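# Move six desk flasks into incubator, then close doors

## Task

Transfer every one of the six flasks on the desk onto incubator shelves. Each must lie flat directly on a shelf (never resting on another flask), keep the face that was up on the desk facing up, and have nothing overhanging the shelf's front edge. Afterwards close the glass door completely, rotate its latch to a level position, and close the outer door completely. Flasks already inside the incubator must also finish flat on shelves, unstacked and with the same face up. Failure if any flask touches the floor, if either door is slammed while opening or closing, or if the robot falls over or finishes tilted.

## Robot and tools

ROBOT. TidyBot++: a wheeled base 0.54 m long, 0.50 m wide, 0.38 m tall, with a single seven-joint arm ending in a two-finger gripper. The shoulder sits 0.12 m ahead of the base centre at 0.68 m height. Segments: upper arm 0.42 m, forearm 0.31 m, hand 0.31 m to the hand point. Cameras: base_camera (644x364 pinhole) and wrist_camera (644x476 fisheye, looking along the hand). The arm begins folded, hand down, reaching about 0.08 m past the base front.

FRAMES. Base frame: origin on the floor below the base centre, x ahead, y to the left, z up, metres. hand_pose is the midpoint between finger pads in this frame; its z axis runs out along the fingers, and the fingers close along its y axis. Odometry frame is where the base frame was at scene start; base_odometry reports x, y and heading (rad, left positive, -3.142 to 3.142) from wheel counts only, so slip shows as travel and drift builds up.

move. One call carries one action plus optional cameras and blocking.
- base: an object with any of translate_m (forward +), strafe_m (left +), both in metres from -2 to 2, and rotate_rad (counter-clockwise from above +) from -6.3 to 6.3. These are offsets relative to the base's own axes at the moment the command begins, not places.
- joints: absolute targets keyed by name, radians: joint_1_rad any angle (positive turns the arm clockwise seen from above, opposite to heading); joint_2_rad -2.249 to 2.249 (0 upright, + leans forward); joint_3_rad any angle; joint_4_rad -2.579 to 2.579 (elbow, 0 straight); joint_5_rad any angle; joint_6_rad -2.099 to 2.099 (wrist); joint_7_rad any angle (hand down: + is counter-clockwise from above; at 1.57 fingers open left-right); gripper_pos 0 (open, ~85 mm gap) to 1 (closed, strong squeeze). Unlimited joints take the short way, so step less than half a turn at a time.
- target: one list of seven numbers, an absolute hand pose in the base frame: x, y, z in metres then quaternion qw, qx, qy, qz. With target, joints may only contain gripper_pos.
- speeds: caps for this action only: translate_m and strafe_m 0.05 to 0.5 m/s (give just one of them when both move), rotate_rad 0.1 to 1.57 rad/s.
- cameras: list of base_camera, wrist_camera or all; [] gives no images.
- blocking: true (default) returns once everything rests; false returns within about 0.5 s while motion continues, and a later move only overrides what it names.
A move with no action just reports state and images. Unknown keys make a call invalid; out-of-range values get it refused, and a refusal or an unrequested stop cancels the remaining move, wait and finished_scene calls in that reply.

wait: seconds 0 to 10; returns early if running motions settle. stop: brakes all your motions; braked parts say stopped and may keep pressing. zoom_image: camera plus region [x0, y0, x1, y1] in image pixels from the top-left, at most 504 by 504. finished_scene: scene = number of the scene being ended; irreversible, and the goal must hold with the robot idle.

RESULT LINES. move: done or the worst status. base_status, joint_status, hand_status: done, moving, off_target (rested away from target, may still push), contact_stop or time_out (unrequested stops; old target dropped), not_followed (a check withheld the joints; "joint command not followed" for joint targets, "pose unreachable" for a target; "cause:" explains self-collision), torque_fault, limit_stop_at_motor_heat. hand_target: where the hand would be at the joint targets. joint_positions, motor_effort (percent of max, bracket is last action's peak), base_tilt (degrees forward/right), on_its_own (uncommanded behaviour), Motor temperatures, MOTOR HOT, OVER-TEMPERATURE FAULT, ARM HIT, pictures (image order).

PRACTICE. Hand lands within about 3 cm of a target; correct by adding desired minus read position to the last target. To hold still while carrying, resend hand_target, never hand_pose, and never command a loaded joint to its current reading. Loads make the arm sag. A hand pointing down reaches at most about 0.94 m height, only near the base. Low forward poses close to the base go astray and can strike the base; nothing prevents arm-base contact. Closed fingertips sit about 20 mm beyond the hand point. A gripper that stops short (off_target) is holding something. Watch effort when setting a flask down: hand_pose stops descending on contact.

AVOID. Dropping flasks or releasing them while moving; flasks on the floor; swinging doors fast; driving or turning while the arm is caught above about 0.6 m (tipping); reaching far out from the folded pose over close furniture; hard hits (torque fault freezes the arm 10 s); prolonged stretched or loaded holds (heat faults); squeezing hard on objects still resting on a surface; strong pulls or twists on the gripper. A blocked base keeps pushing until it times out. Acceleration is up to 0.5 m/s2 and 1.57 rad/s2; a base move lasts at most 14 s, any action at most 15 s. Objects may occasionally be nudged by outside pushes. Thinking time lets the simulation run on.

Each tool is called after "Call:" by a JSON object that holds its "name" and its "arguments", one argument or row to a line.

## Session

Call:
{"name": "move", "arguments": {

}}

Scene clock: 0.00 s.
Motor temperatures (°C): [35 32 29 31 38 39 39]
base_odometry: x=+0.000 y=+0.000 heading=+0.000
base_tilt: forward=-0.3 right=+0.3
base_status: not commanded
joint_positions: joint_1_rad=+0.009 joint_2_rad=-0.311 joint_3_rad=+3.094 joint_4_rad=-2.525 joint_5_rad=-0.012 joint_6_rad=-0.920 joint_7_rad=+1.589 gripper_pos=+0.000
joint_status: not commanded
motor_effort: joint_1_rad=+0 joint_2_rad=-3 joint_3_rad=+0 joint_4_rad=+14 joint_5_rad=+0 joint_6_rad=+0 joint_7_rad=-1
hand_pose: x=+0.2434 y=+0.0073 z=+0.5823 quat_wxyz=(+0.003, +1.000, +0.024, +0.004) (m; base frame)
hand_target: x=+0.2434 y=+0.0073 z=+0.5823 quat_wxyz=(+0.003, +1.000, +0.024, +0.004) (m; base frame)
hand_status: not commanded
pictures: base_camera, wrist_camera

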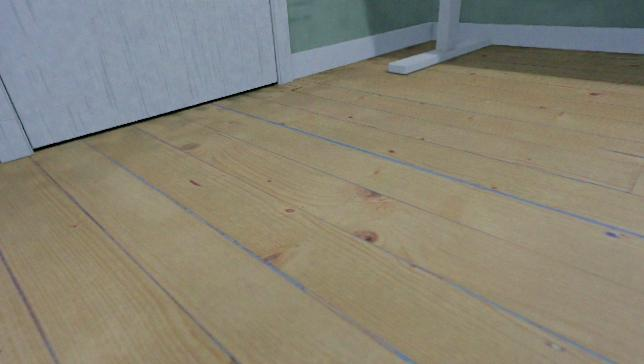

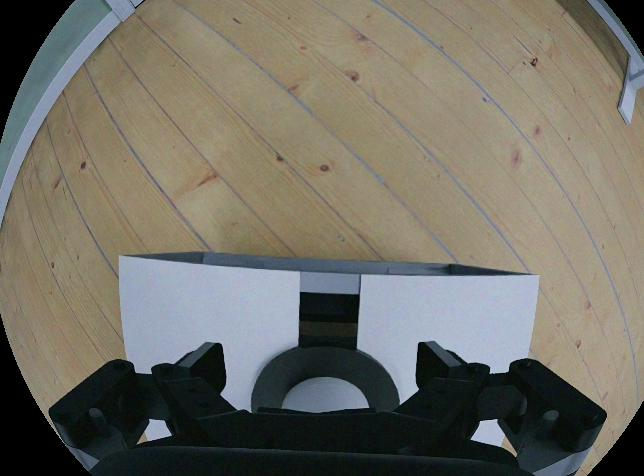

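Call:
{"name": "move", "arguments": {
  "joints": {"joint_2_rad":-0.5,"joint_4_rad":-2.2,"joint_6_rad":0.0}
}}

Call:
{"name": "move", "arguments": {
  "base": {"rotate_rad":1.05}
}}

Call:
{"name": "move", "arguments": {
  "base": {"rotate_rad":1.05}
}}

Call:
{"name": "move", "arguments": {
  "base": {"rotate_rad":1.05}
}}

Call:
{"name": "move", "arguments": {
  "base": {"rotate_rad":1.05}
}}

Call:
{"name": "move", "arguments": {
  "base": {"rotate_rad":1.05}
}}

Scene clock: 11.30 s.
Motor temperatures (°C): [35 32 29 31 38 39 39]
move: done
base_odometry: x=+0.000 y=+0.000 heading=+0.000
base_tilt: forward=-0.3 right=+0.3
base_status: not commanded
joint_positions: joint_1_rad=+0.009 joint_2_rad=-0.480 joint_3_rad=+3.094 joint_4_rad=-2.216 joint_5_rad=-0.012 joint_6_rad=-0.057 joint_7_rad=+1.589 gripper_pos=+0.000
joint_status: all done
motor_effort: joint_1_rad=+1(1) joint_2_rad=-5(8) joint_3_rad=+2(2) joint_4_rad=+22(23) joint_5_rad=+0(0) joint_6_rad=+8(9) joint_7_rad=+0(1)
hand_pose: x=+0.5376 y=+0.0212 z=+0.9338 quat_wxyz=(+0.000, +0.781, +0.023, +0.624) (m; base frame)
hand_target: x=+0.5369 y=+0.0218 z=+0.9699 quat_wxyz=(+0.000, +0.751, +0.022, +0.660) (m; base frame)
hand_status: not commanded
pictures: base_camera, wrist_camera

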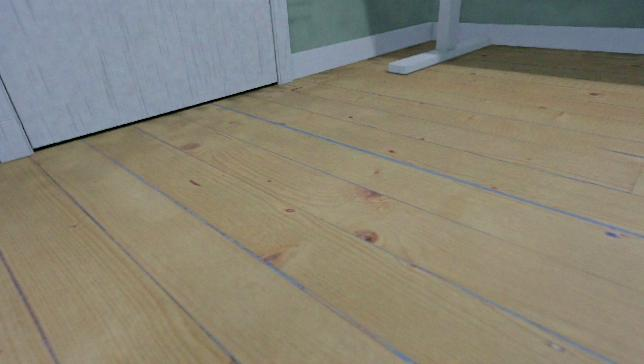

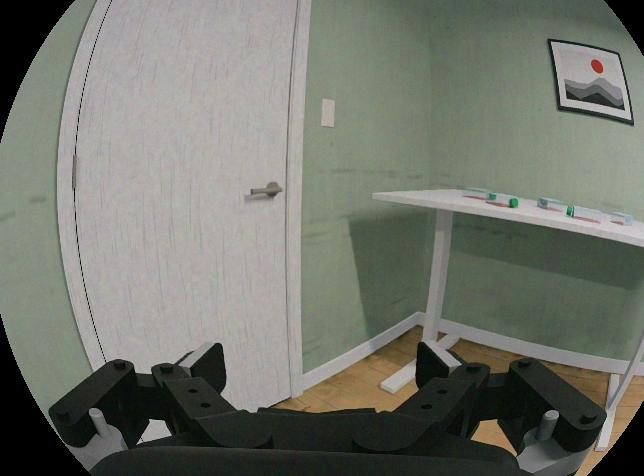

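Scene clock: 13.23 s.
Motor temperatures (°C): [35 32 29 31 38 39 39]
move: done
base_odometry: x=+0.000 y=+0.000 heading=+1.049
base_tilt: forward=-0.3 right=+0.2
base_status: done
joint_positions: joint_1_rad=+0.009 joint_2_rad=-0.480 joint_3_rad=+3.094 joint_4_rad=-2.216 joint_5_rad=-0.012 joint_6_rad=-0.054 joint_7_rad=+1.589 gripper_pos=+0.000
joint_status: not commanded
motor_effort: joint_1_rad=+0(2) joint_2_rad=-6(7) joint_3_rad=+0(2) joint_4_rad=+22(23) joint_5_rad=+0(0) joint_6_rad=+9(9) joint_7_rad=-1(1)
hand_pose: x=+0.5378 y=+0.0212 z=+0.9347 quat_wxyz=(+0.000, +0.780, +0.023, +0.625) (m; base frame)
hand_target: x=+0.5369 y=+0.0218 z=+0.9699 quat_wxyz=(+0.000, +0.751, +0.022, +0.660) (m; base frame)
hand_status: not commanded
pictures: base_camera, wrist_camera

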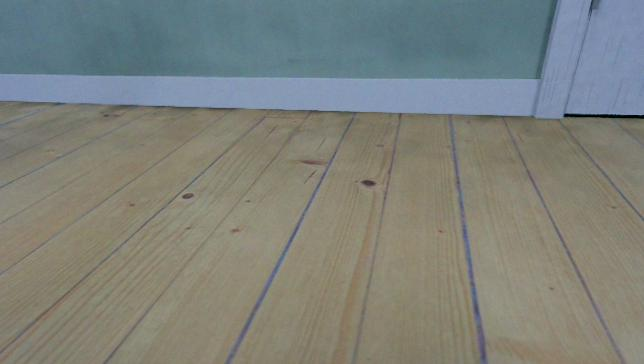

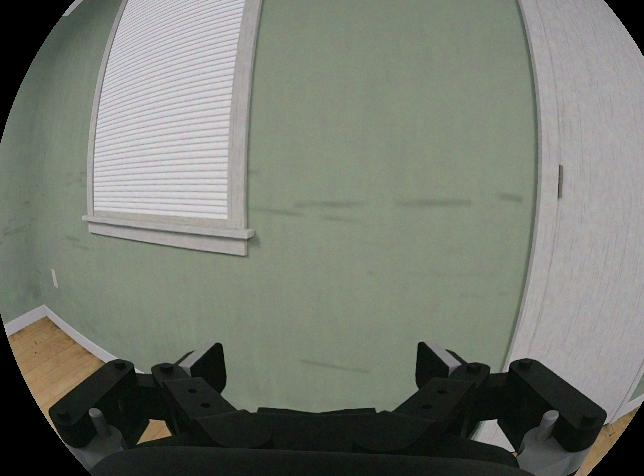

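Scene clock: 15.17 s.
Motor temperatures (°C): [35 32 29 31 38 39 39]
move: done
base_odometry: x=+0.000 y=+0.000 heading=+2.098
base_tilt: forward=-0.3 right=+0.2
base_status: done
joint_positions: joint_1_rad=+0.009 joint_2_rad=-0.480 joint_3_rad=+3.094 joint_4_rad=-2.216 joint_5_rad=-0.012 joint_6_rad=-0.054 joint_7_rad=+1.589 gripper_pos=+0.000
joint_status: not commanded
motor_effort: joint_1_rad=+1(2) joint_2_rad=-6(7) joint_3_rad=+0(2) joint_4_rad=+22(23) joint_5_rad=+0(0) joint_6_rad=+9(9) joint_7_rad=-1(1)
hand_pose: x=+0.5378 y=+0.0212 z=+0.9348 quat_wxyz=(+0.000, +0.780, +0.023, +0.625) (m; base frame)
hand_target: x=+0.5369 y=+0.0218 z=+0.9699 quat_wxyz=(+0.000, +0.751, +0.022, +0.660) (m; base frame)
hand_status: not commanded
pictures: base_camera, wrist_camera

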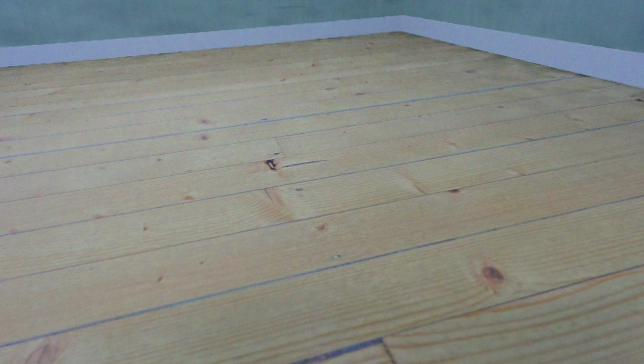

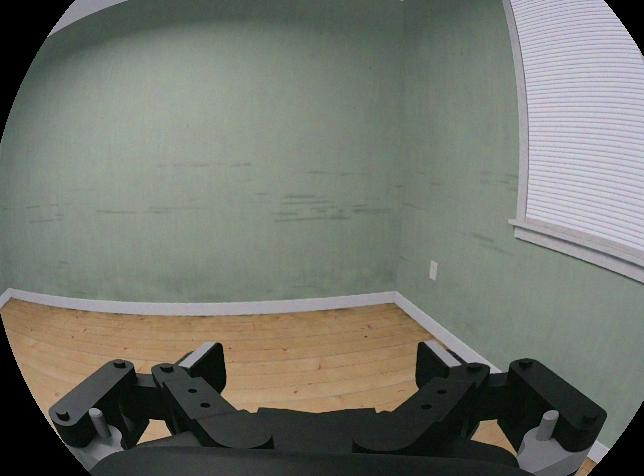

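Scene clock: 17.10 s.
Motor temperatures (°C): [35 32 29 31 38 39 39]
move: done
base_odometry: x=+0.000 y=+0.000 heading=-3.137
base_tilt: forward=-0.3 right=+0.3
base_status: done
joint_positions: joint_1_rad=+0.009 joint_2_rad=-0.480 joint_3_rad=+3.094 joint_4_rad=-2.216 joint_5_rad=-0.012 joint_6_rad=-0.054 joint_7_rad=+1.589 gripper_pos=+0.000
joint_status: not commanded
motor_effort: joint_1_rad=+0(2) joint_2_rad=-6(7) joint_3_rad=+0(3) joint_4_rad=+23(23) joint_5_rad=+0(0) joint_6_rad=+8(9) joint_7_rad=-1(1)
hand_pose: x=+0.5379 y=+0.0212 z=+0.9349 quat_wxyz=(+0.000, +0.780, +0.023, +0.625) (m; base frame)
hand_target: x=+0.5369 y=+0.0218 z=+0.9699 quat_wxyz=(+0.000, +0.751, +0.022, +0.660) (m; base frame)
hand_status: not commanded
pictures: base_camera, wrist_camera

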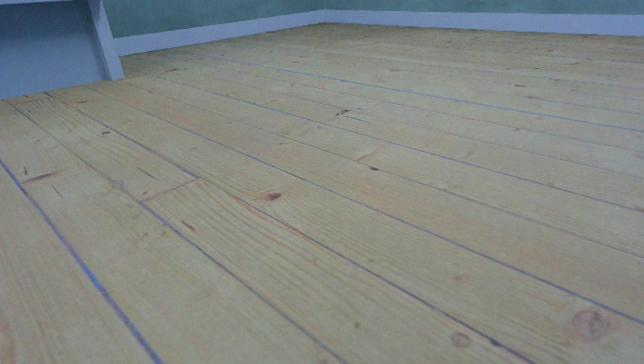

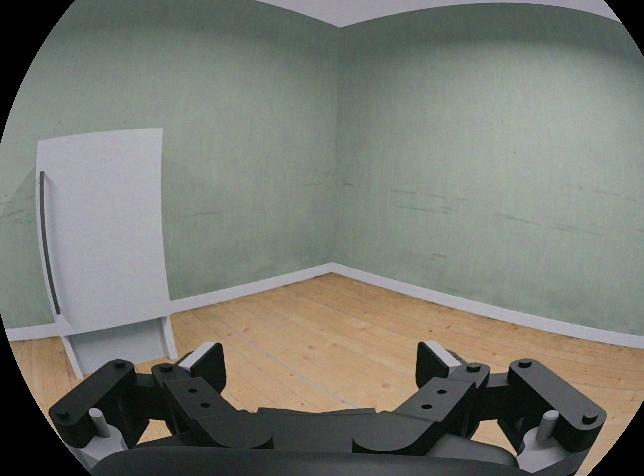

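Scene clock: 19.03 s.
Motor temperatures (°C): [35 32 29 31 38 39 39]
move: done
base_odometry: x=+0.000 y=+0.000 heading=-2.088
base_tilt: forward=-0.3 right=+0.2
base_status: done
joint_positions: joint_1_rad=+0.009 joint_2_rad=-0.480 joint_3_rad=+3.093 joint_4_rad=-2.216 joint_5_rad=-0.012 joint_6_rad=-0.053 joint_7_rad=+1.589 gripper_pos=+0.000
joint_status: not commanded
motor_effort: joint_1_rad=+0(2) joint_2_rad=-5(7) joint_3_rad=+0(3) joint_4_rad=+22(23) joint_5_rad=+0(0) joint_6_rad=+8(9) joint_7_rad=-1(1)
hand_pose: x=+0.5379 y=+0.0212 z=+0.9349 quat_wxyz=(+0.000, +0.780, +0.023, +0.625) (m; base frame)
hand_target: x=+0.5369 y=+0.0218 z=+0.9699 quat_wxyz=(+0.000, +0.751, +0.022, +0.660) (m; base frame)
hand_status: not commanded
pictures: base_camera, wrist_camera

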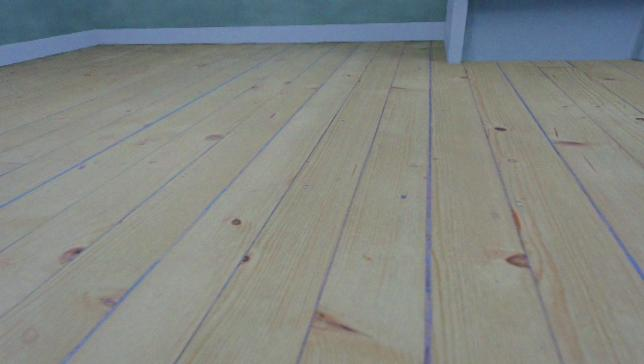

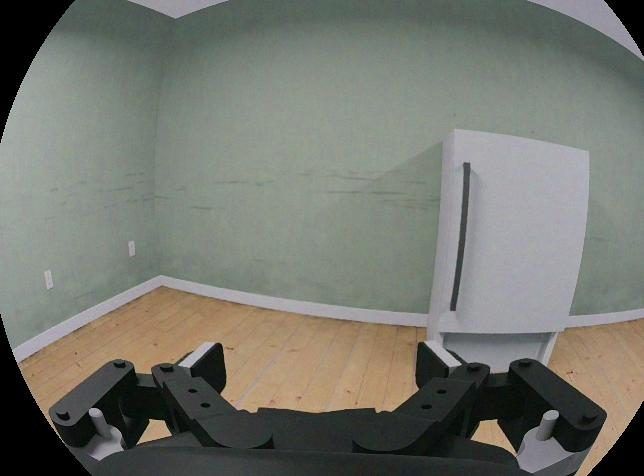

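Scene clock: 20.97 s.
Motor temperatures (°C): [35 32 29 31 38 39 39]
move: done
base_odometry: x=+0.000 y=+0.000 heading=-1.039
base_tilt: forward=-0.3 right=+0.2
base_status: done
joint_positions: joint_1_rad=+0.009 joint_2_rad=-0.480 joint_3_rad=+3.093 joint_4_rad=-2.216 joint_5_rad=-0.012 joint_6_rad=-0.053 joint_7_rad=+1.589 gripper_pos=+0.000
joint_status: not commanded
motor_effort: joint_1_rad=+0(2) joint_2_rad=-6(7) joint_3_rad=+2(3) joint_4_rad=+22(23) joint_5_rad=+0(0) joint_6_rad=+8(9) joint_7_rad=-1(1)
hand_pose: x=+0.5379 y=+0.0213 z=+0.9350 quat_wxyz=(+0.000, +0.780, +0.023, +0.625) (m; base frame)
hand_target: x=+0.5369 y=+0.0218 z=+0.9699 quat_wxyz=(+0.000, +0.751, +0.022, +0.660) (m; base frame)
hand_status: not commanded
pictures: base_camera, wrist_camera

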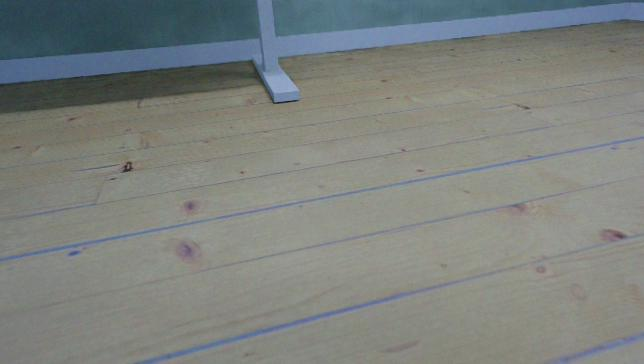

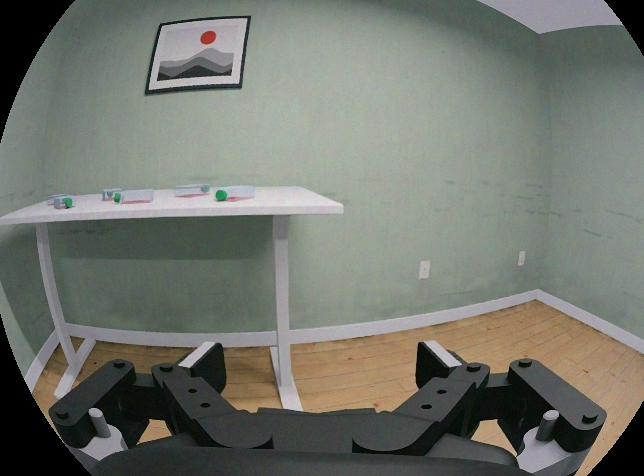

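Call:
{"name": "move", "arguments": {
  "base": {"rotate_rad":-1.06}
}}

Call:
{"name": "move", "arguments": {
  "base": {"translate_m":0.6,"strafe_m":-0.9}
}}

Call:
{"name": "zoom_image", "arguments": {
  "camera": "wrist_camera",
  "region": [140, 0, 640, 476]
}}

Scene clock: 51.87 s.
Motor temperatures (°C): [35 32 29 31 38 39 39]
move: done
base_odometry: x=+0.000 y=+0.000 heading=-2.098
base_tilt: forward=-0.3 right=+0.3
base_status: done
joint_positions: joint_1_rad=+0.009 joint_2_rad=-0.480 joint_3_rad=+3.094 joint_4_rad=-2.216 joint_5_rad=-0.012 joint_6_rad=-0.053 joint_7_rad=+1.589 gripper_pos=+0.000
joint_status: not commanded
motor_effort: joint_1_rad=+1(2) joint_2_rad=-5(7) joint_3_rad=+1(3) joint_4_rad=+22(23) joint_5_rad=+0(0) joint_6_rad=+9(9) joint_7_rad=-1(1)
hand_pose: x=+0.5379 y=+0.0211 z=+0.9352 quat_wxyz=(+0.000, +0.780, +0.023, +0.626) (m; base frame)
hand_target: x=+0.5369 y=+0.0218 z=+0.9699 quat_wxyz=(+0.000, +0.751, +0.022, +0.660) (m; base frame)
hand_status: not commanded
pictures: base_camera, wrist_camera

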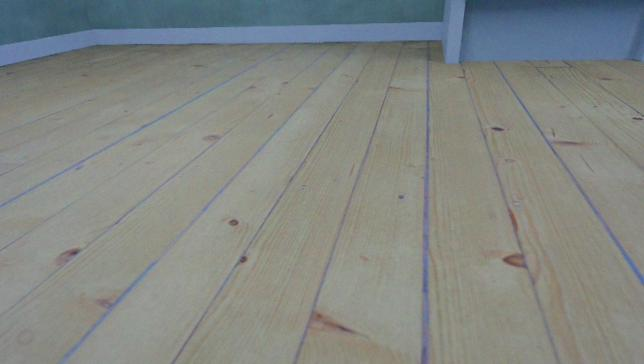

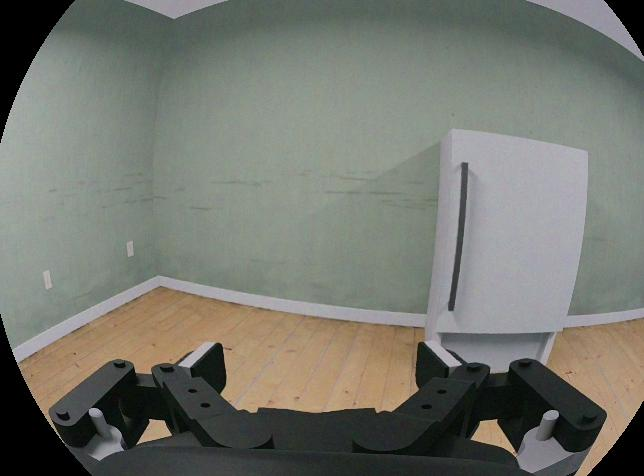

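Scene clock: 55.43 s.
Motor temperatures (°C): [35 32 29 31 38 39 39]
move: done
base_odometry: x=-1.080 y=-0.066 heading=-2.099
base_tilt: forward=-0.3 right=+0.3
base_status: done
joint_positions: joint_1_rad=+0.009 joint_2_rad=-0.482 joint_3_rad=+3.094 joint_4_rad=-2.216 joint_5_rad=-0.012 joint_6_rad=-0.052 joint_7_rad=+1.589 gripper_pos=+0.000
joint_status: not commanded
motor_effort: joint_1_rad=+1(2) joint_2_rad=-5(8) joint_3_rad=+1(2) joint_4_rad=+21(23) joint_5_rad=+0(0) joint_6_rad=+9(10) joint_7_rad=-1(1)
hand_pose: x=+0.5374 y=+0.0211 z=+0.9363 quat_wxyz=(+0.000, +0.779, +0.023, +0.627) (m; base frame)
hand_target: x=+0.5369 y=+0.0218 z=+0.9699 quat_wxyz=(+0.000, +0.751, +0.022, +0.660) (m; base frame)
hand_status: not commanded
pictures: base_camera, wrist_camera

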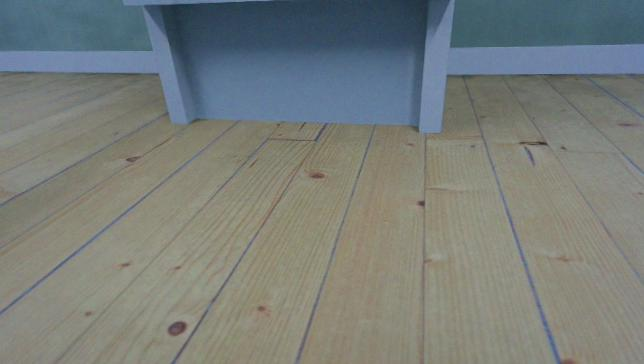

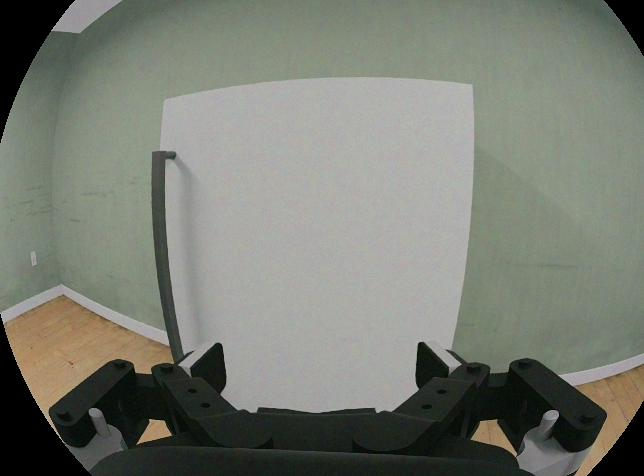

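Scaled by 1.008.

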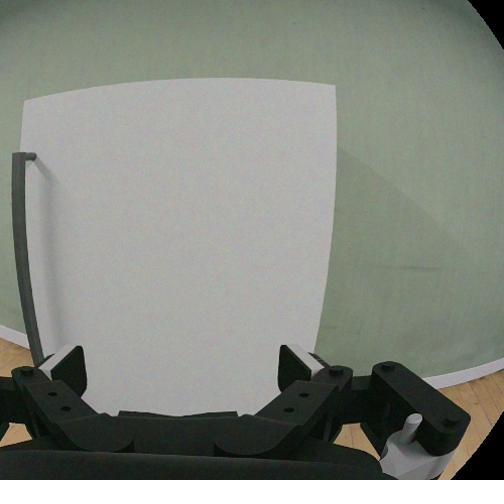

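Call:
{"name": "move", "arguments": {
  "base": {"rotate_rad":-0.09},
  "target": [0.55,0.0,0.85,0,0.7071,0,0.7071]
}}

Call:
{"name": "move", "arguments": {
  "base": {"strafe_m":0.48}
}}

Scene clock: 92.93 s.
Motor temperatures (°C): [35 32 29 31 38 39 38]
move: off_target
base_odometry: x=-1.080 y=-0.066 heading=-2.188
base_tilt: forward=-0.3 right=+0.3
base_status: done
joint_positions: joint_1_rad=+0.009 joint_2_rad=-0.207 joint_3_rad=+3.128 joint_4_rad=-2.565 joint_5_rad=-0.012 joint_6_rad=+0.839 joint_7_rad=+1.589 gripper_pos=+0.000
joint_status: not commanded
motor_effort: joint_1_rad=+0(2) joint_2_rad=-11(12) joint_3_rad=+0(2) joint_4_rad=+17(23) joint_5_rad=+0(0) joint_6_rad=+9(10) joint_7_rad=-1(1)
hand_pose: x=+0.5650 y=+0.0009 z=+0.8871 quat_wxyz=(+0.006, +0.688, +0.003, +0.725) (m; base frame)
hand_target: x=+0.5635 y=-0.0002 z=+0.8802 quat_wxyz=(+0.000, +0.686, +0.000, +0.728) (m; base frame)
hand_status: off_target (0.040 m and 3.1 deg from the pose sent, 0.090 m and 12.6 deg at the start; a joint's target at an end of its range on 39 of 39 steps)
pictures: base_camera, wrist_camera

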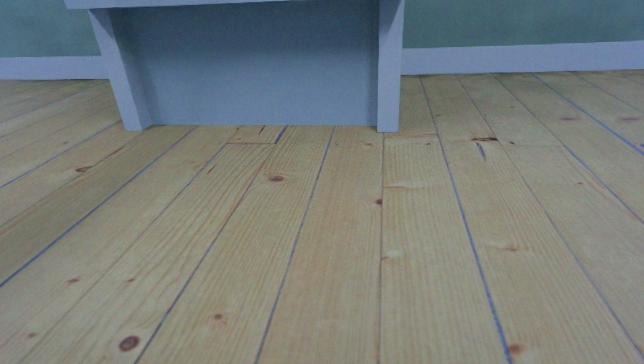

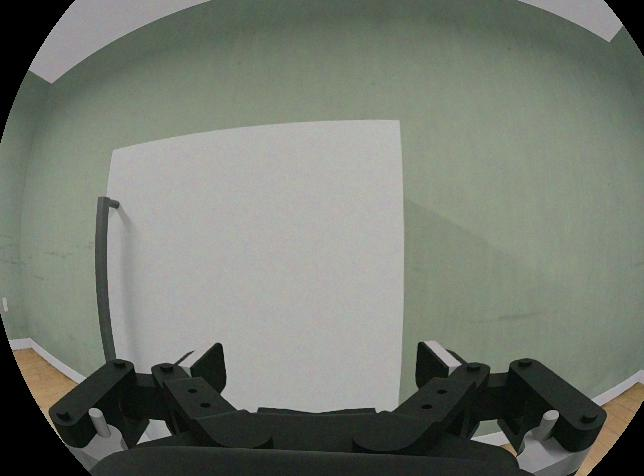

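Scene clock: 95.13 s.
Motor temperatures (°C): [35 32 29 31 38 39 38]
move: done
base_odometry: x=-0.688 y=-0.344 heading=-2.189
base_tilt: forward=-0.2 right=+0.2
base_status: done
joint_positions: joint_1_rad=+0.008 joint_2_rad=-0.207 joint_3_rad=+3.136 joint_4_rad=-2.565 joint_5_rad=-0.012 joint_6_rad=+0.843 joint_7_rad=+1.589 gripper_pos=+0.000
joint_status: not commanded
motor_effort: joint_1_rad=+1(2) joint_2_rad=-11(13) joint_3_rad=-1(3) joint_4_rad=+18(19) joint_5_rad=+0(1) joint_6_rad=+9(10) joint_7_rad=-1(1)
hand_pose: x=+0.5652 y=-0.0024 z=+0.8877 quat_wxyz=(+0.008, +0.688, +0.000, +0.726) (m; base frame)
hand_target: x=+0.5635 y=-0.0002 z=+0.8802 quat_wxyz=(+0.000, +0.686, +0.000, +0.728) (m; base frame)
hand_status: not commanded
pictures: base_camera, wrist_camera

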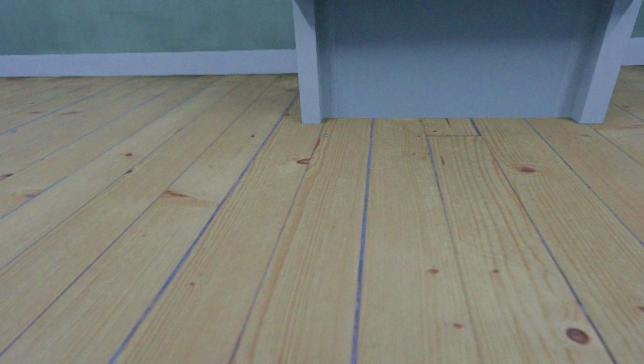

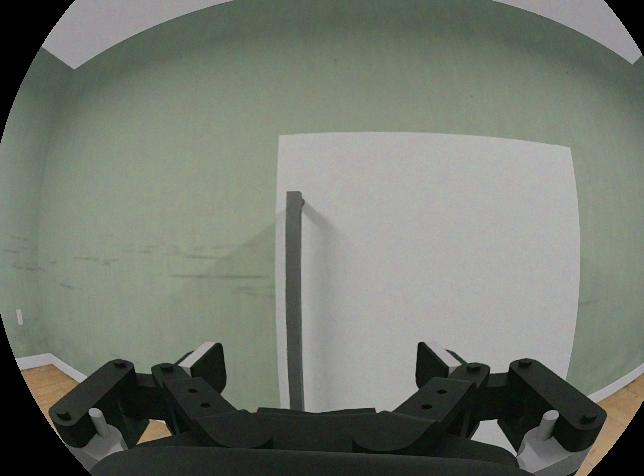

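Call:
{"name": "move", "arguments": {
  "base": {"strafe_m":0.076,"translate_m":0.38},
  "speeds": {"translate_m":0.25}
}}

Scene clock: 103.50 s.
Motor temperatures (°C): [35 32 29 31 38 39 38]
move: done
base_odometry: x=-0.846 y=-0.698 heading=-2.188
base_tilt: forward=-0.3 right=+0.3
base_status: done
joint_positions: joint_1_rad=+0.008 joint_2_rad=-0.200 joint_3_rad=+3.136 joint_4_rad=-2.568 joint_5_rad=-0.012 joint_6_rad=+0.845 joint_7_rad=+1.589 gripper_pos=+0.000
joint_status: not commanded
motor_effort: joint_1_rad=+0(2) joint_2_rad=-11(13) joint_3_rad=-1(1) joint_4_rad=+18(19) joint_5_rad=+0(0) joint_6_rad=+9(10) joint_7_rad=-1(1)
hand_pose: x=+0.5660 y=-0.0025 z=+0.8838 quat_wxyz=(+0.008, +0.690, +0.000, +0.723) (m; base frame)
hand_target: x=+0.5635 y=-0.0002 z=+0.8802 quat_wxyz=(+0.000, +0.686, +0.000, +0.728) (m; base frame)
hand_status: not commanded
pictures: base_camera, wrist_camera

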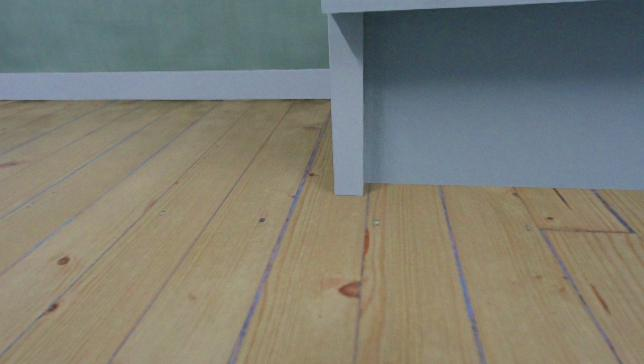

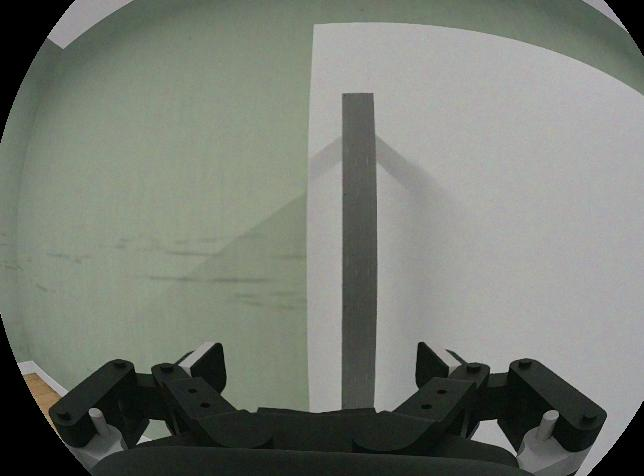

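Call:
{"name": "move", "arguments": {
  "base": {"strafe_m":-0.022,"translate_m":0.115},
  "speeds": {"translate_m":0.1}
}}

Call:
{"name": "move", "arguments": {
  "joints": {"gripper_pos":1}
}}

Scene clock: 111.00 s.
Motor temperatures (°C): [35 32 29 31 38 39 38]
move: done
base_odometry: x=-0.931 y=-0.779 heading=-2.188
base_tilt: forward=-0.2 right=+0.2
base_status: done
joint_positions: joint_1_rad=+0.008 joint_2_rad=-0.196 joint_3_rad=+3.136 joint_4_rad=-2.570 joint_5_rad=-0.012 joint_6_rad=+0.845 joint_7_rad=+1.589 gripper_pos=+0.000
joint_status: not commanded
motor_effort: joint_1_rad=+0(2) joint_2_rad=-11(14) joint_3_rad=+0(2) joint_4_rad=+17(19) joint_5_rad=+0(0) joint_6_rad=+9(10) joint_7_rad=-1(1)
hand_pose: x=+0.5664 y=-0.0025 z=+0.8812 quat_wxyz=(+0.008, +0.692, +0.000, +0.722) (m; base frame)
hand_target: x=+0.5635 y=-0.0002 z=+0.8802 quat_wxyz=(+0.000, +0.686, +0.000, +0.728) (m; base frame)
hand_status: not commanded
pictures: base_camera, wrist_camera

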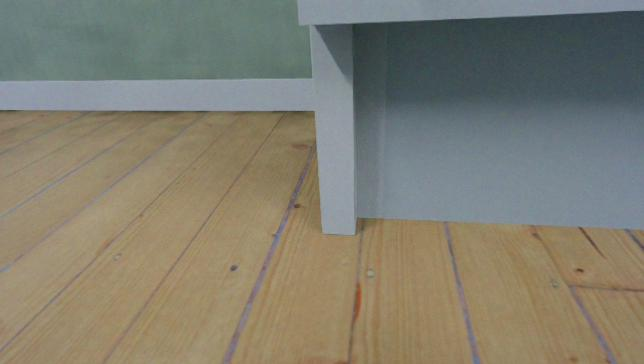

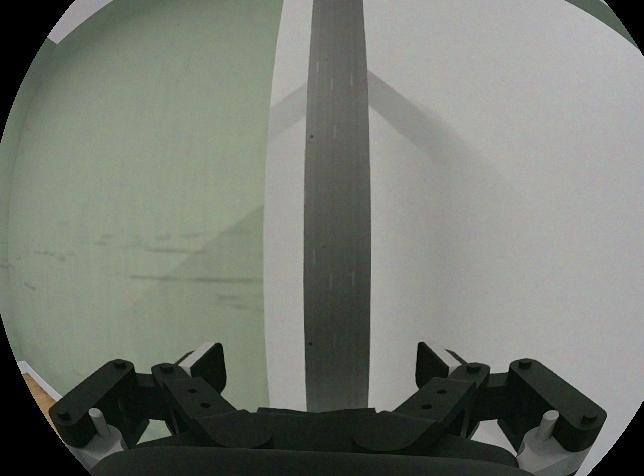

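Scene clock: 112.17 s.
Motor temperatures (°C): [35 32 29 31 38 39 38]
move: off_target
base_odometry: x=-0.931 y=-0.779 heading=-2.188
base_tilt: forward=-0.3 right=+0.3
base_status: not commanded
joint_positions: joint_1_rad=+0.009 joint_2_rad=-0.196 joint_3_rad=+3.152 joint_4_rad=-2.572 joint_5_rad=-0.012 joint_6_rad=+0.848 joint_7_rad=+1.589 gripper_pos=+0.737
joint_status: gripper_pos off_target (ended at +0.737, target +1.000)
motor_effort: joint_1_rad=-5(6) joint_2_rad=-10(11) joint_3_rad=-4(7) joint_4_rad=+19(19) joint_5_rad=+5(8) joint_6_rad=+9(10) joint_7_rad=+0(1)
hand_pose: x=+0.5661 y=-0.0101 z=+0.8812 quat_wxyz=(+0.013, +0.692, -0.007, +0.722) (m; base frame)
hand_target: x=+0.5635 y=-0.0002 z=+0.8802 quat_wxyz=(+0.000, +0.686, +0.000, +0.728) (m; base frame)
hand_status: not commanded
pictures: base_camera, wrist_camera

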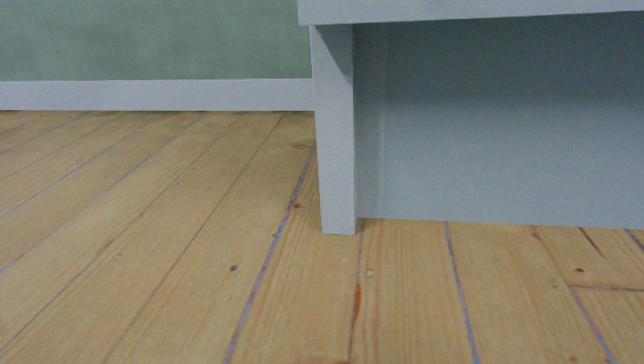

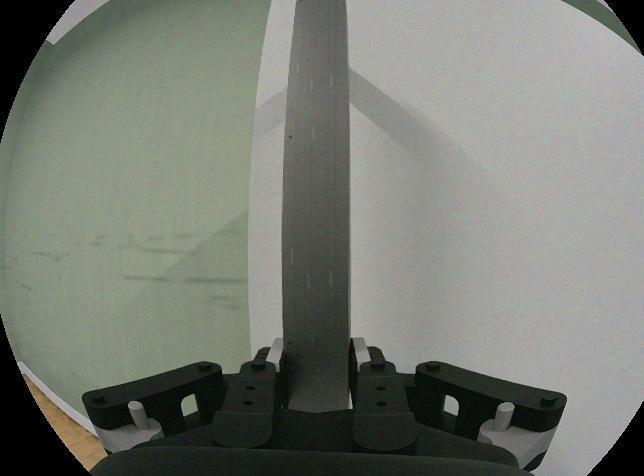

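Call:
{"name": "move", "arguments": {
  "base": {"translate_m":-0.098,"strafe_m":-0.097,"rotate_rad":0.15},
  "speeds": {"translate_m":0.1,"rotate_rad":0.1}
}}

Scene clock: 124.17 s.
Motor temperatures (°C): [35 32 29 31 38 39 38]
move: done
base_odometry: x=-0.953 y=-0.643 heading=-2.038
base_tilt: forward=-0.3 right=+0.3
base_status: done
joint_positions: joint_1_rad=+0.003 joint_2_rad=-0.196 joint_3_rad=+3.154 joint_4_rad=-2.581 joint_5_rad=-0.012 joint_6_rad=+0.862 joint_7_rad=+1.589 gripper_pos=+0.737
joint_status: not commanded
motor_effort: joint_1_rad=-1(6) joint_2_rad=-9(25) joint_3_rad=+0(7) joint_4_rad=+17(20) joint_5_rad=+2(7) joint_6_rad=+9(9) joint_7_rad=+1(1)
hand_pose: x=+0.5640 y=-0.0085 z=+0.8810 quat_wxyz=(+0.011, +0.690, -0.006, +0.724) (m; base frame)
hand_target: x=+0.5635 y=-0.0002 z=+0.8802 quat_wxyz=(+0.000, +0.686, +0.000, +0.728) (m; base frame)
hand_status: not commanded
pictures: base_camera, wrist_camera

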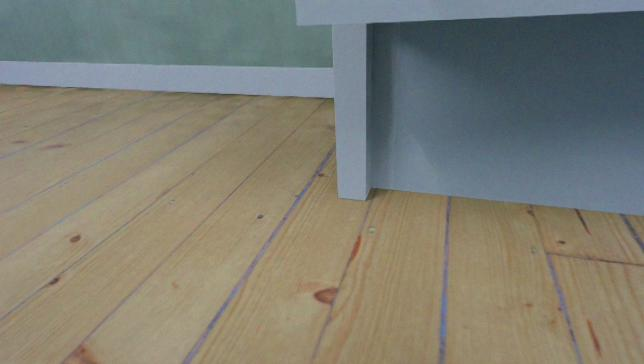

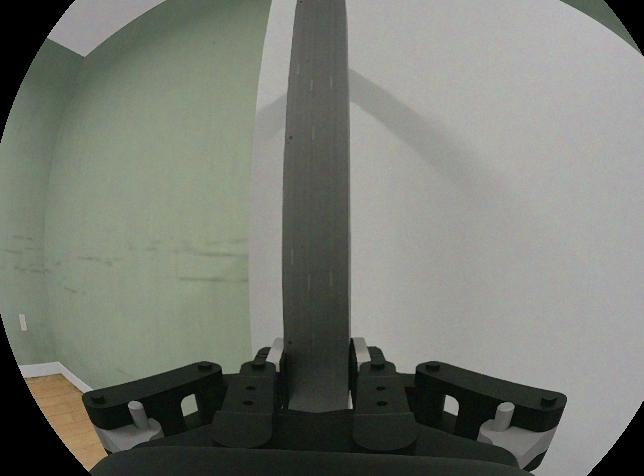

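Call:
{"name": "move", "arguments": {
  "base": {"translate_m":-0.154,"strafe_m":-0.170,"rotate_rad":0.25},
  "speeds": {"translate_m":0.1,"rotate_rad":0.11},
  "cameras": ["wrist_camera"]
}}

Call:
{"name": "move", "arguments": {
  "base": {"translate_m":-0.154,"strafe_m":-0.170,"rotate_rad":0.25},
  "speeds": {"translate_m":0.1,"rotate_rad":0.11},
  "cameras": ["wrist_camera"]
}}

Call:
{"name": "move", "arguments": {
  "base": {"translate_m":-0.154,"strafe_m":-0.170,"rotate_rad":0.25},
  "speeds": {"translate_m":0.1,"rotate_rad":0.11}
}}

Scene clock: 135.53 s.
Motor temperatures (°C): [35 32 29 31 38 39 38]
move: done
base_odometry: x=-1.036 y=-0.429 heading=-1.787
base_tilt: forward=-0.3 right=+0.3
base_status: done
joint_positions: joint_1_rad=-0.003 joint_2_rad=-0.196 joint_3_rad=+3.147 joint_4_rad=-2.581 joint_5_rad=-0.009 joint_6_rad=+0.863 joint_7_rad=+1.589 gripper_pos=+0.737
joint_status: not commanded
motor_effort: joint_1_rad=+0(5) joint_2_rad=-9(12) joint_3_rad=+0(6) joint_4_rad=+16(21) joint_5_rad=+2(6) joint_6_rad=+8(10) joint_7_rad=+1(1)
hand_pose: x=+0.5638 y=-0.0024 z=+0.8809 quat_wxyz=(+0.007, +0.690, +0.000, +0.724) (m; base frame)
hand_target: x=+0.5635 y=-0.0002 z=+0.8802 quat_wxyz=(+0.000, +0.686, +0.000, +0.728) (m; base frame)
hand_status: not commanded
pictures: wrist_camera

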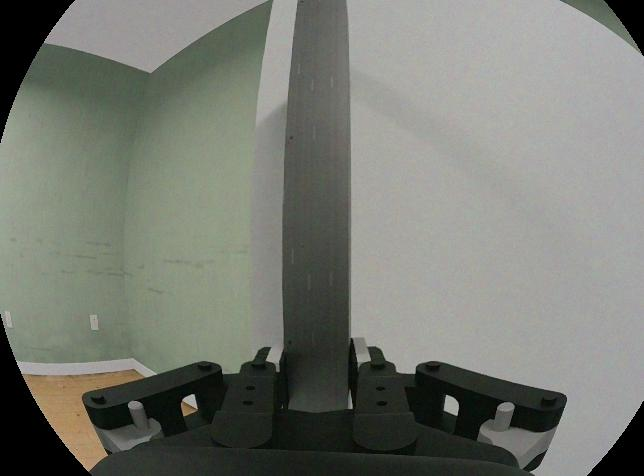

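Scene clock: 138.40 s.
Motor temperatures (°C): [35 32 29 31 38 39 38]
move: done
base_odometry: x=-1.169 y=-0.242 heading=-1.536
base_tilt: forward=-0.3 right=+0.2
base_status: done
joint_positions: joint_1_rad=-0.007 joint_2_rad=-0.196 joint_3_rad=+3.144 joint_4_rad=-2.582 joint_5_rad=-0.006 joint_6_rad=+0.864 joint_7_rad=+1.589 gripper_pos=+0.737
joint_status: not commanded
motor_effort: joint_1_rad=+5(6) joint_2_rad=-9(12) joint_3_rad=+4(6) joint_4_rad=+17(21) joint_5_rad=-1(6) joint_6_rad=+9(9) joint_7_rad=+2(2)
hand_pose: x=+0.5636 y=+0.0018 z=+0.8809 quat_wxyz=(+0.005, +0.690, +0.004, +0.724) (m; base frame)
hand_target: x=+0.5635 y=-0.0002 z=+0.8802 quat_wxyz=(+0.000, +0.686, +0.000, +0.728) (m; base frame)
hand_status: not commanded
pictures: wrist_camera

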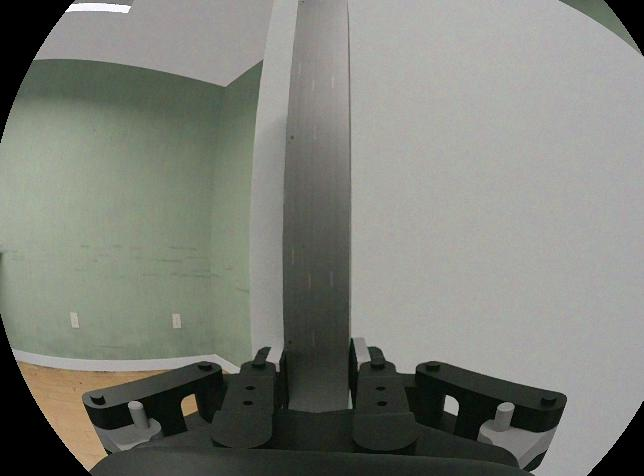

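Scene clock: 141.27 s.
Motor temperatures (°C): [35 32 29 31 38 39 38]
move: done
base_odometry: x=-1.344 y=-0.094 heading=-1.285
base_tilt: forward=-0.2 right=+0.3
base_status: done
joint_positions: joint_1_rad=-0.008 joint_2_rad=-0.196 joint_3_rad=+3.142 joint_4_rad=-2.583 joint_5_rad=-0.002 joint_6_rad=+0.865 joint_7_rad=+1.589 gripper_pos=+0.737
joint_status: not commanded
motor_effort: joint_1_rad=+4(8) joint_2_rad=-9(13) joint_3_rad=+5(9) joint_4_rad=+17(20) joint_5_rad=+0(8) joint_6_rad=+8(10) joint_7_rad=+2(2)
hand_pose: x=+0.5634 y=+0.0042 z=+0.8809 quat_wxyz=(+0.004, +0.689, +0.008, +0.724) (m; base frame)
hand_target: x=+0.5635 y=-0.0002 z=+0.8802 quat_wxyz=(+0.000, +0.686, +0.000, +0.728) (m; base frame)
hand_status: not commanded
pictures: base_camera, wrist_camera

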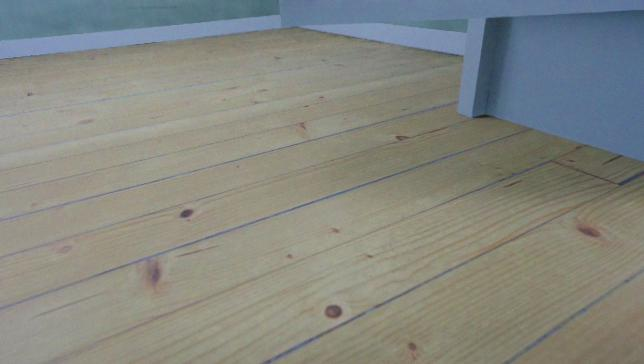

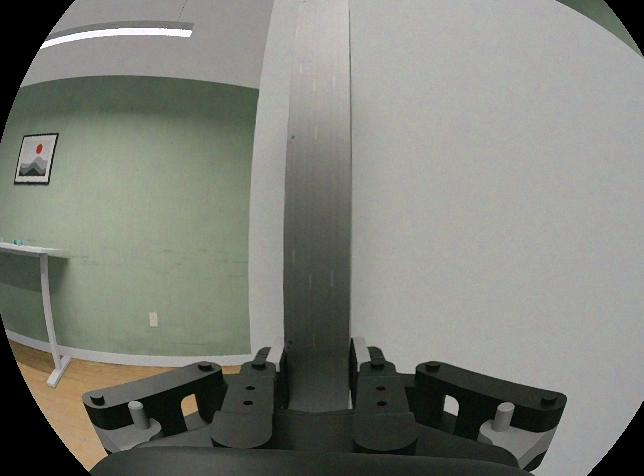

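Call:
{"name": "move", "arguments": {
  "base": {"translate_m":-0.154,"strafe_m":-0.170,"rotate_rad":0.25},
  "speeds": {"translate_m":0.1,"rotate_rad":0.11},
  "cameras": []
}}

Call:
{"name": "move", "arguments": {
  "base": {"translate_m":-0.154,"strafe_m":-0.170,"rotate_rad":0.25},
  "speeds": {"translate_m":0.1,"rotate_rad":0.11},
  "cameras": ["wrist_camera"]
}}

Call:
{"name": "move", "arguments": {
  "base": {"translate_m":-0.154,"strafe_m":-0.170,"rotate_rad":0.25},
  "speeds": {"translate_m":0.1,"rotate_rad":0.11},
  "cameras": []
}}

Call:
{"name": "move", "arguments": {
  "base": {"translate_m":-0.154,"strafe_m":-0.170,"rotate_rad":0.25},
  "speeds": {"translate_m":0.1,"rotate_rad":0.11}
}}

Scene clock: 154.27 s.
Motor temperatures (°C): [35 32 29 31 38 39 38]
move: done
base_odometry: x=-1.551 y=+0.006 heading=-1.034
base_tilt: forward=-0.3 right=+0.2
base_status: done
joint_positions: joint_1_rad=-0.008 joint_2_rad=-0.196 joint_3_rad=+3.143 joint_4_rad=-2.583 joint_5_rad=+0.000 joint_6_rad=+0.866 joint_7_rad=+1.589 gripper_pos=+0.739
joint_status: not commanded
motor_effort: joint_1_rad=+2(7) joint_2_rad=-9(12) joint_3_rad=+1(6) joint_4_rad=+17(20) joint_5_rad=+1(5) joint_6_rad=+8(10) joint_7_rad=+2(2)
hand_pose: x=+0.5633 y=+0.0041 z=+0.8809 quat_wxyz=(+0.004, +0.689, +0.008, +0.724) (m; base frame)
hand_target: x=+0.5635 y=-0.0002 z=+0.8802 quat_wxyz=(+0.000, +0.686, +0.000, +0.728) (m; base frame)
hand_status: not commanded
pictures: none
No camera images: "cameras" was empty.

Scene clock: 157.13 s.
Motor temperatures (°C): [35 32 29 31 38 39 38]
move: done
base_odometry: x=-1.775 y=+0.052 heading=-0.783
base_tilt: forward=-0.3 right=+0.3
base_status: done
joint_positions: joint_1_rad=-0.005 joint_2_rad=-0.196 joint_3_rad=+3.146 joint_4_rad=-2.583 joint_5_rad=+0.001 joint_6_rad=+0.866 joint_7_rad=+1.589 gripper_pos=+0.742
joint_status: not commanded
motor_effort: joint_1_rad=+1(6) joint_2_rad=-10(12) joint_3_rad=+1(6) joint_4_rad=+17(20) joint_5_rad=+2(5) joint_6_rad=+7(9) joint_7_rad=+2(2)
hand_pose: x=+0.5633 y=+0.0017 z=+0.8808 quat_wxyz=(+0.006, +0.689, +0.007, +0.724) (m; base frame)
hand_target: x=+0.5635 y=-0.0002 z=+0.8802 quat_wxyz=(+0.000, +0.686, +0.000, +0.728) (m; base frame)
hand_status: not commanded
pictures: wrist_camera

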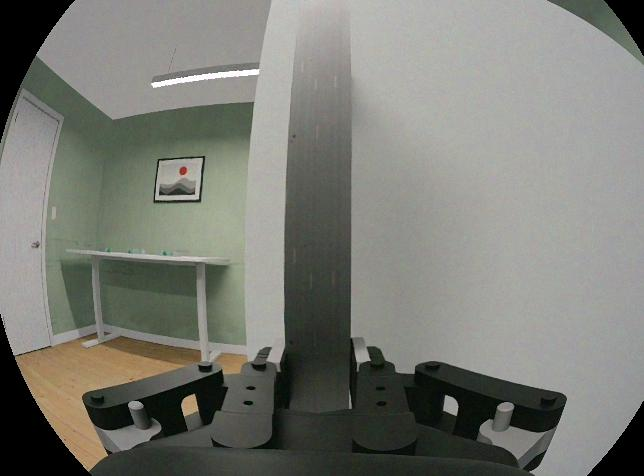

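Scene clock: 160.00 s.
Motor temperatures (°C): [34 32 29 31 38 39 38]
move: done
base_odometry: x=-2.005 y=+0.040 heading=-0.532
base_tilt: forward=-0.3 right=+0.3
base_status: done
joint_positions: joint_1_rad=+0.000 joint_2_rad=-0.196 joint_3_rad=+3.151 joint_4_rad=-2.584 joint_5_rad=+0.002 joint_6_rad=+0.867 joint_7_rad=+1.589 gripper_pos=+0.744
joint_status: not commanded
motor_effort: joint_1_rad=+1(5) joint_2_rad=-10(12) joint_3_rad=-1(5) joint_4_rad=+16(21) joint_5_rad=+2(5) joint_6_rad=+8(10) joint_7_rad=+2(2)
hand_pose: x=+0.5633 y=-0.0029 z=+0.8808 quat_wxyz=(+0.009, +0.689, +0.003, +0.724) (m; base frame)
hand_target: x=+0.5635 y=-0.0002 z=+0.8802 quat_wxyz=(+0.000, +0.686, +0.000, +0.728) (m; base frame)
hand_status: not commanded
pictures: none
No camera images: "cameras" was empty.

Scene clock: 162.80 s.
Motor temperatures (°C): [34 32 29 31 38 39 38]
move: done
base_odometry: x=-2.223 y=-0.028 heading=-0.282
base_tilt: forward=-0.3 right=+0.3
base_status: done
joint_positions: joint_1_rad=+0.002 joint_2_rad=-0.087 joint_3_rad=+3.158 joint_4_rad=-2.486 joint_5_rad=+0.002 joint_6_rad=+0.867 joint_7_rad=+1.589 gripper_pos=+0.748
joint_status: not commanded
motor_effort: joint_1_rad=-1(6) joint_2_rad=-36(38) joint_3_rad=-3(7) joint_4_rad=-5(18) joint_5_rad=+4(7) joint_6_rad=+10(11) joint_7_rad=+1(2)
hand_pose: x=+0.6063 y=-0.0078 z=+0.8818 quat_wxyz=(+0.013, +0.693, +0.000, +0.721) (m; base frame)
hand_target: x=+0.5635 y=-0.0002 z=+0.8802 quat_wxyz=(+0.000, +0.686, +0.000, +0.728) (m; base frame)
hand_status: not commanded
pictures: base_camera, wrist_camera

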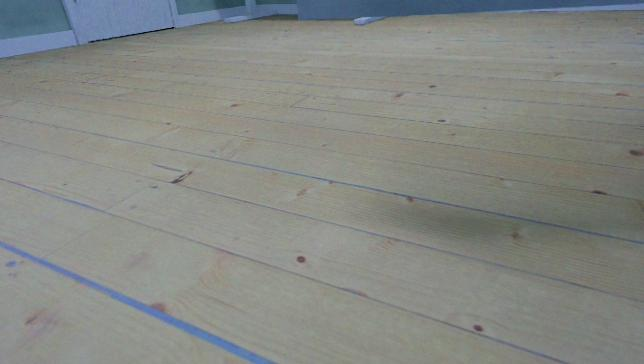

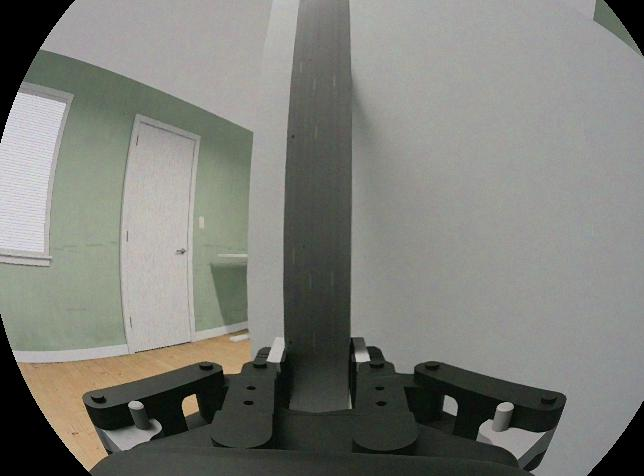

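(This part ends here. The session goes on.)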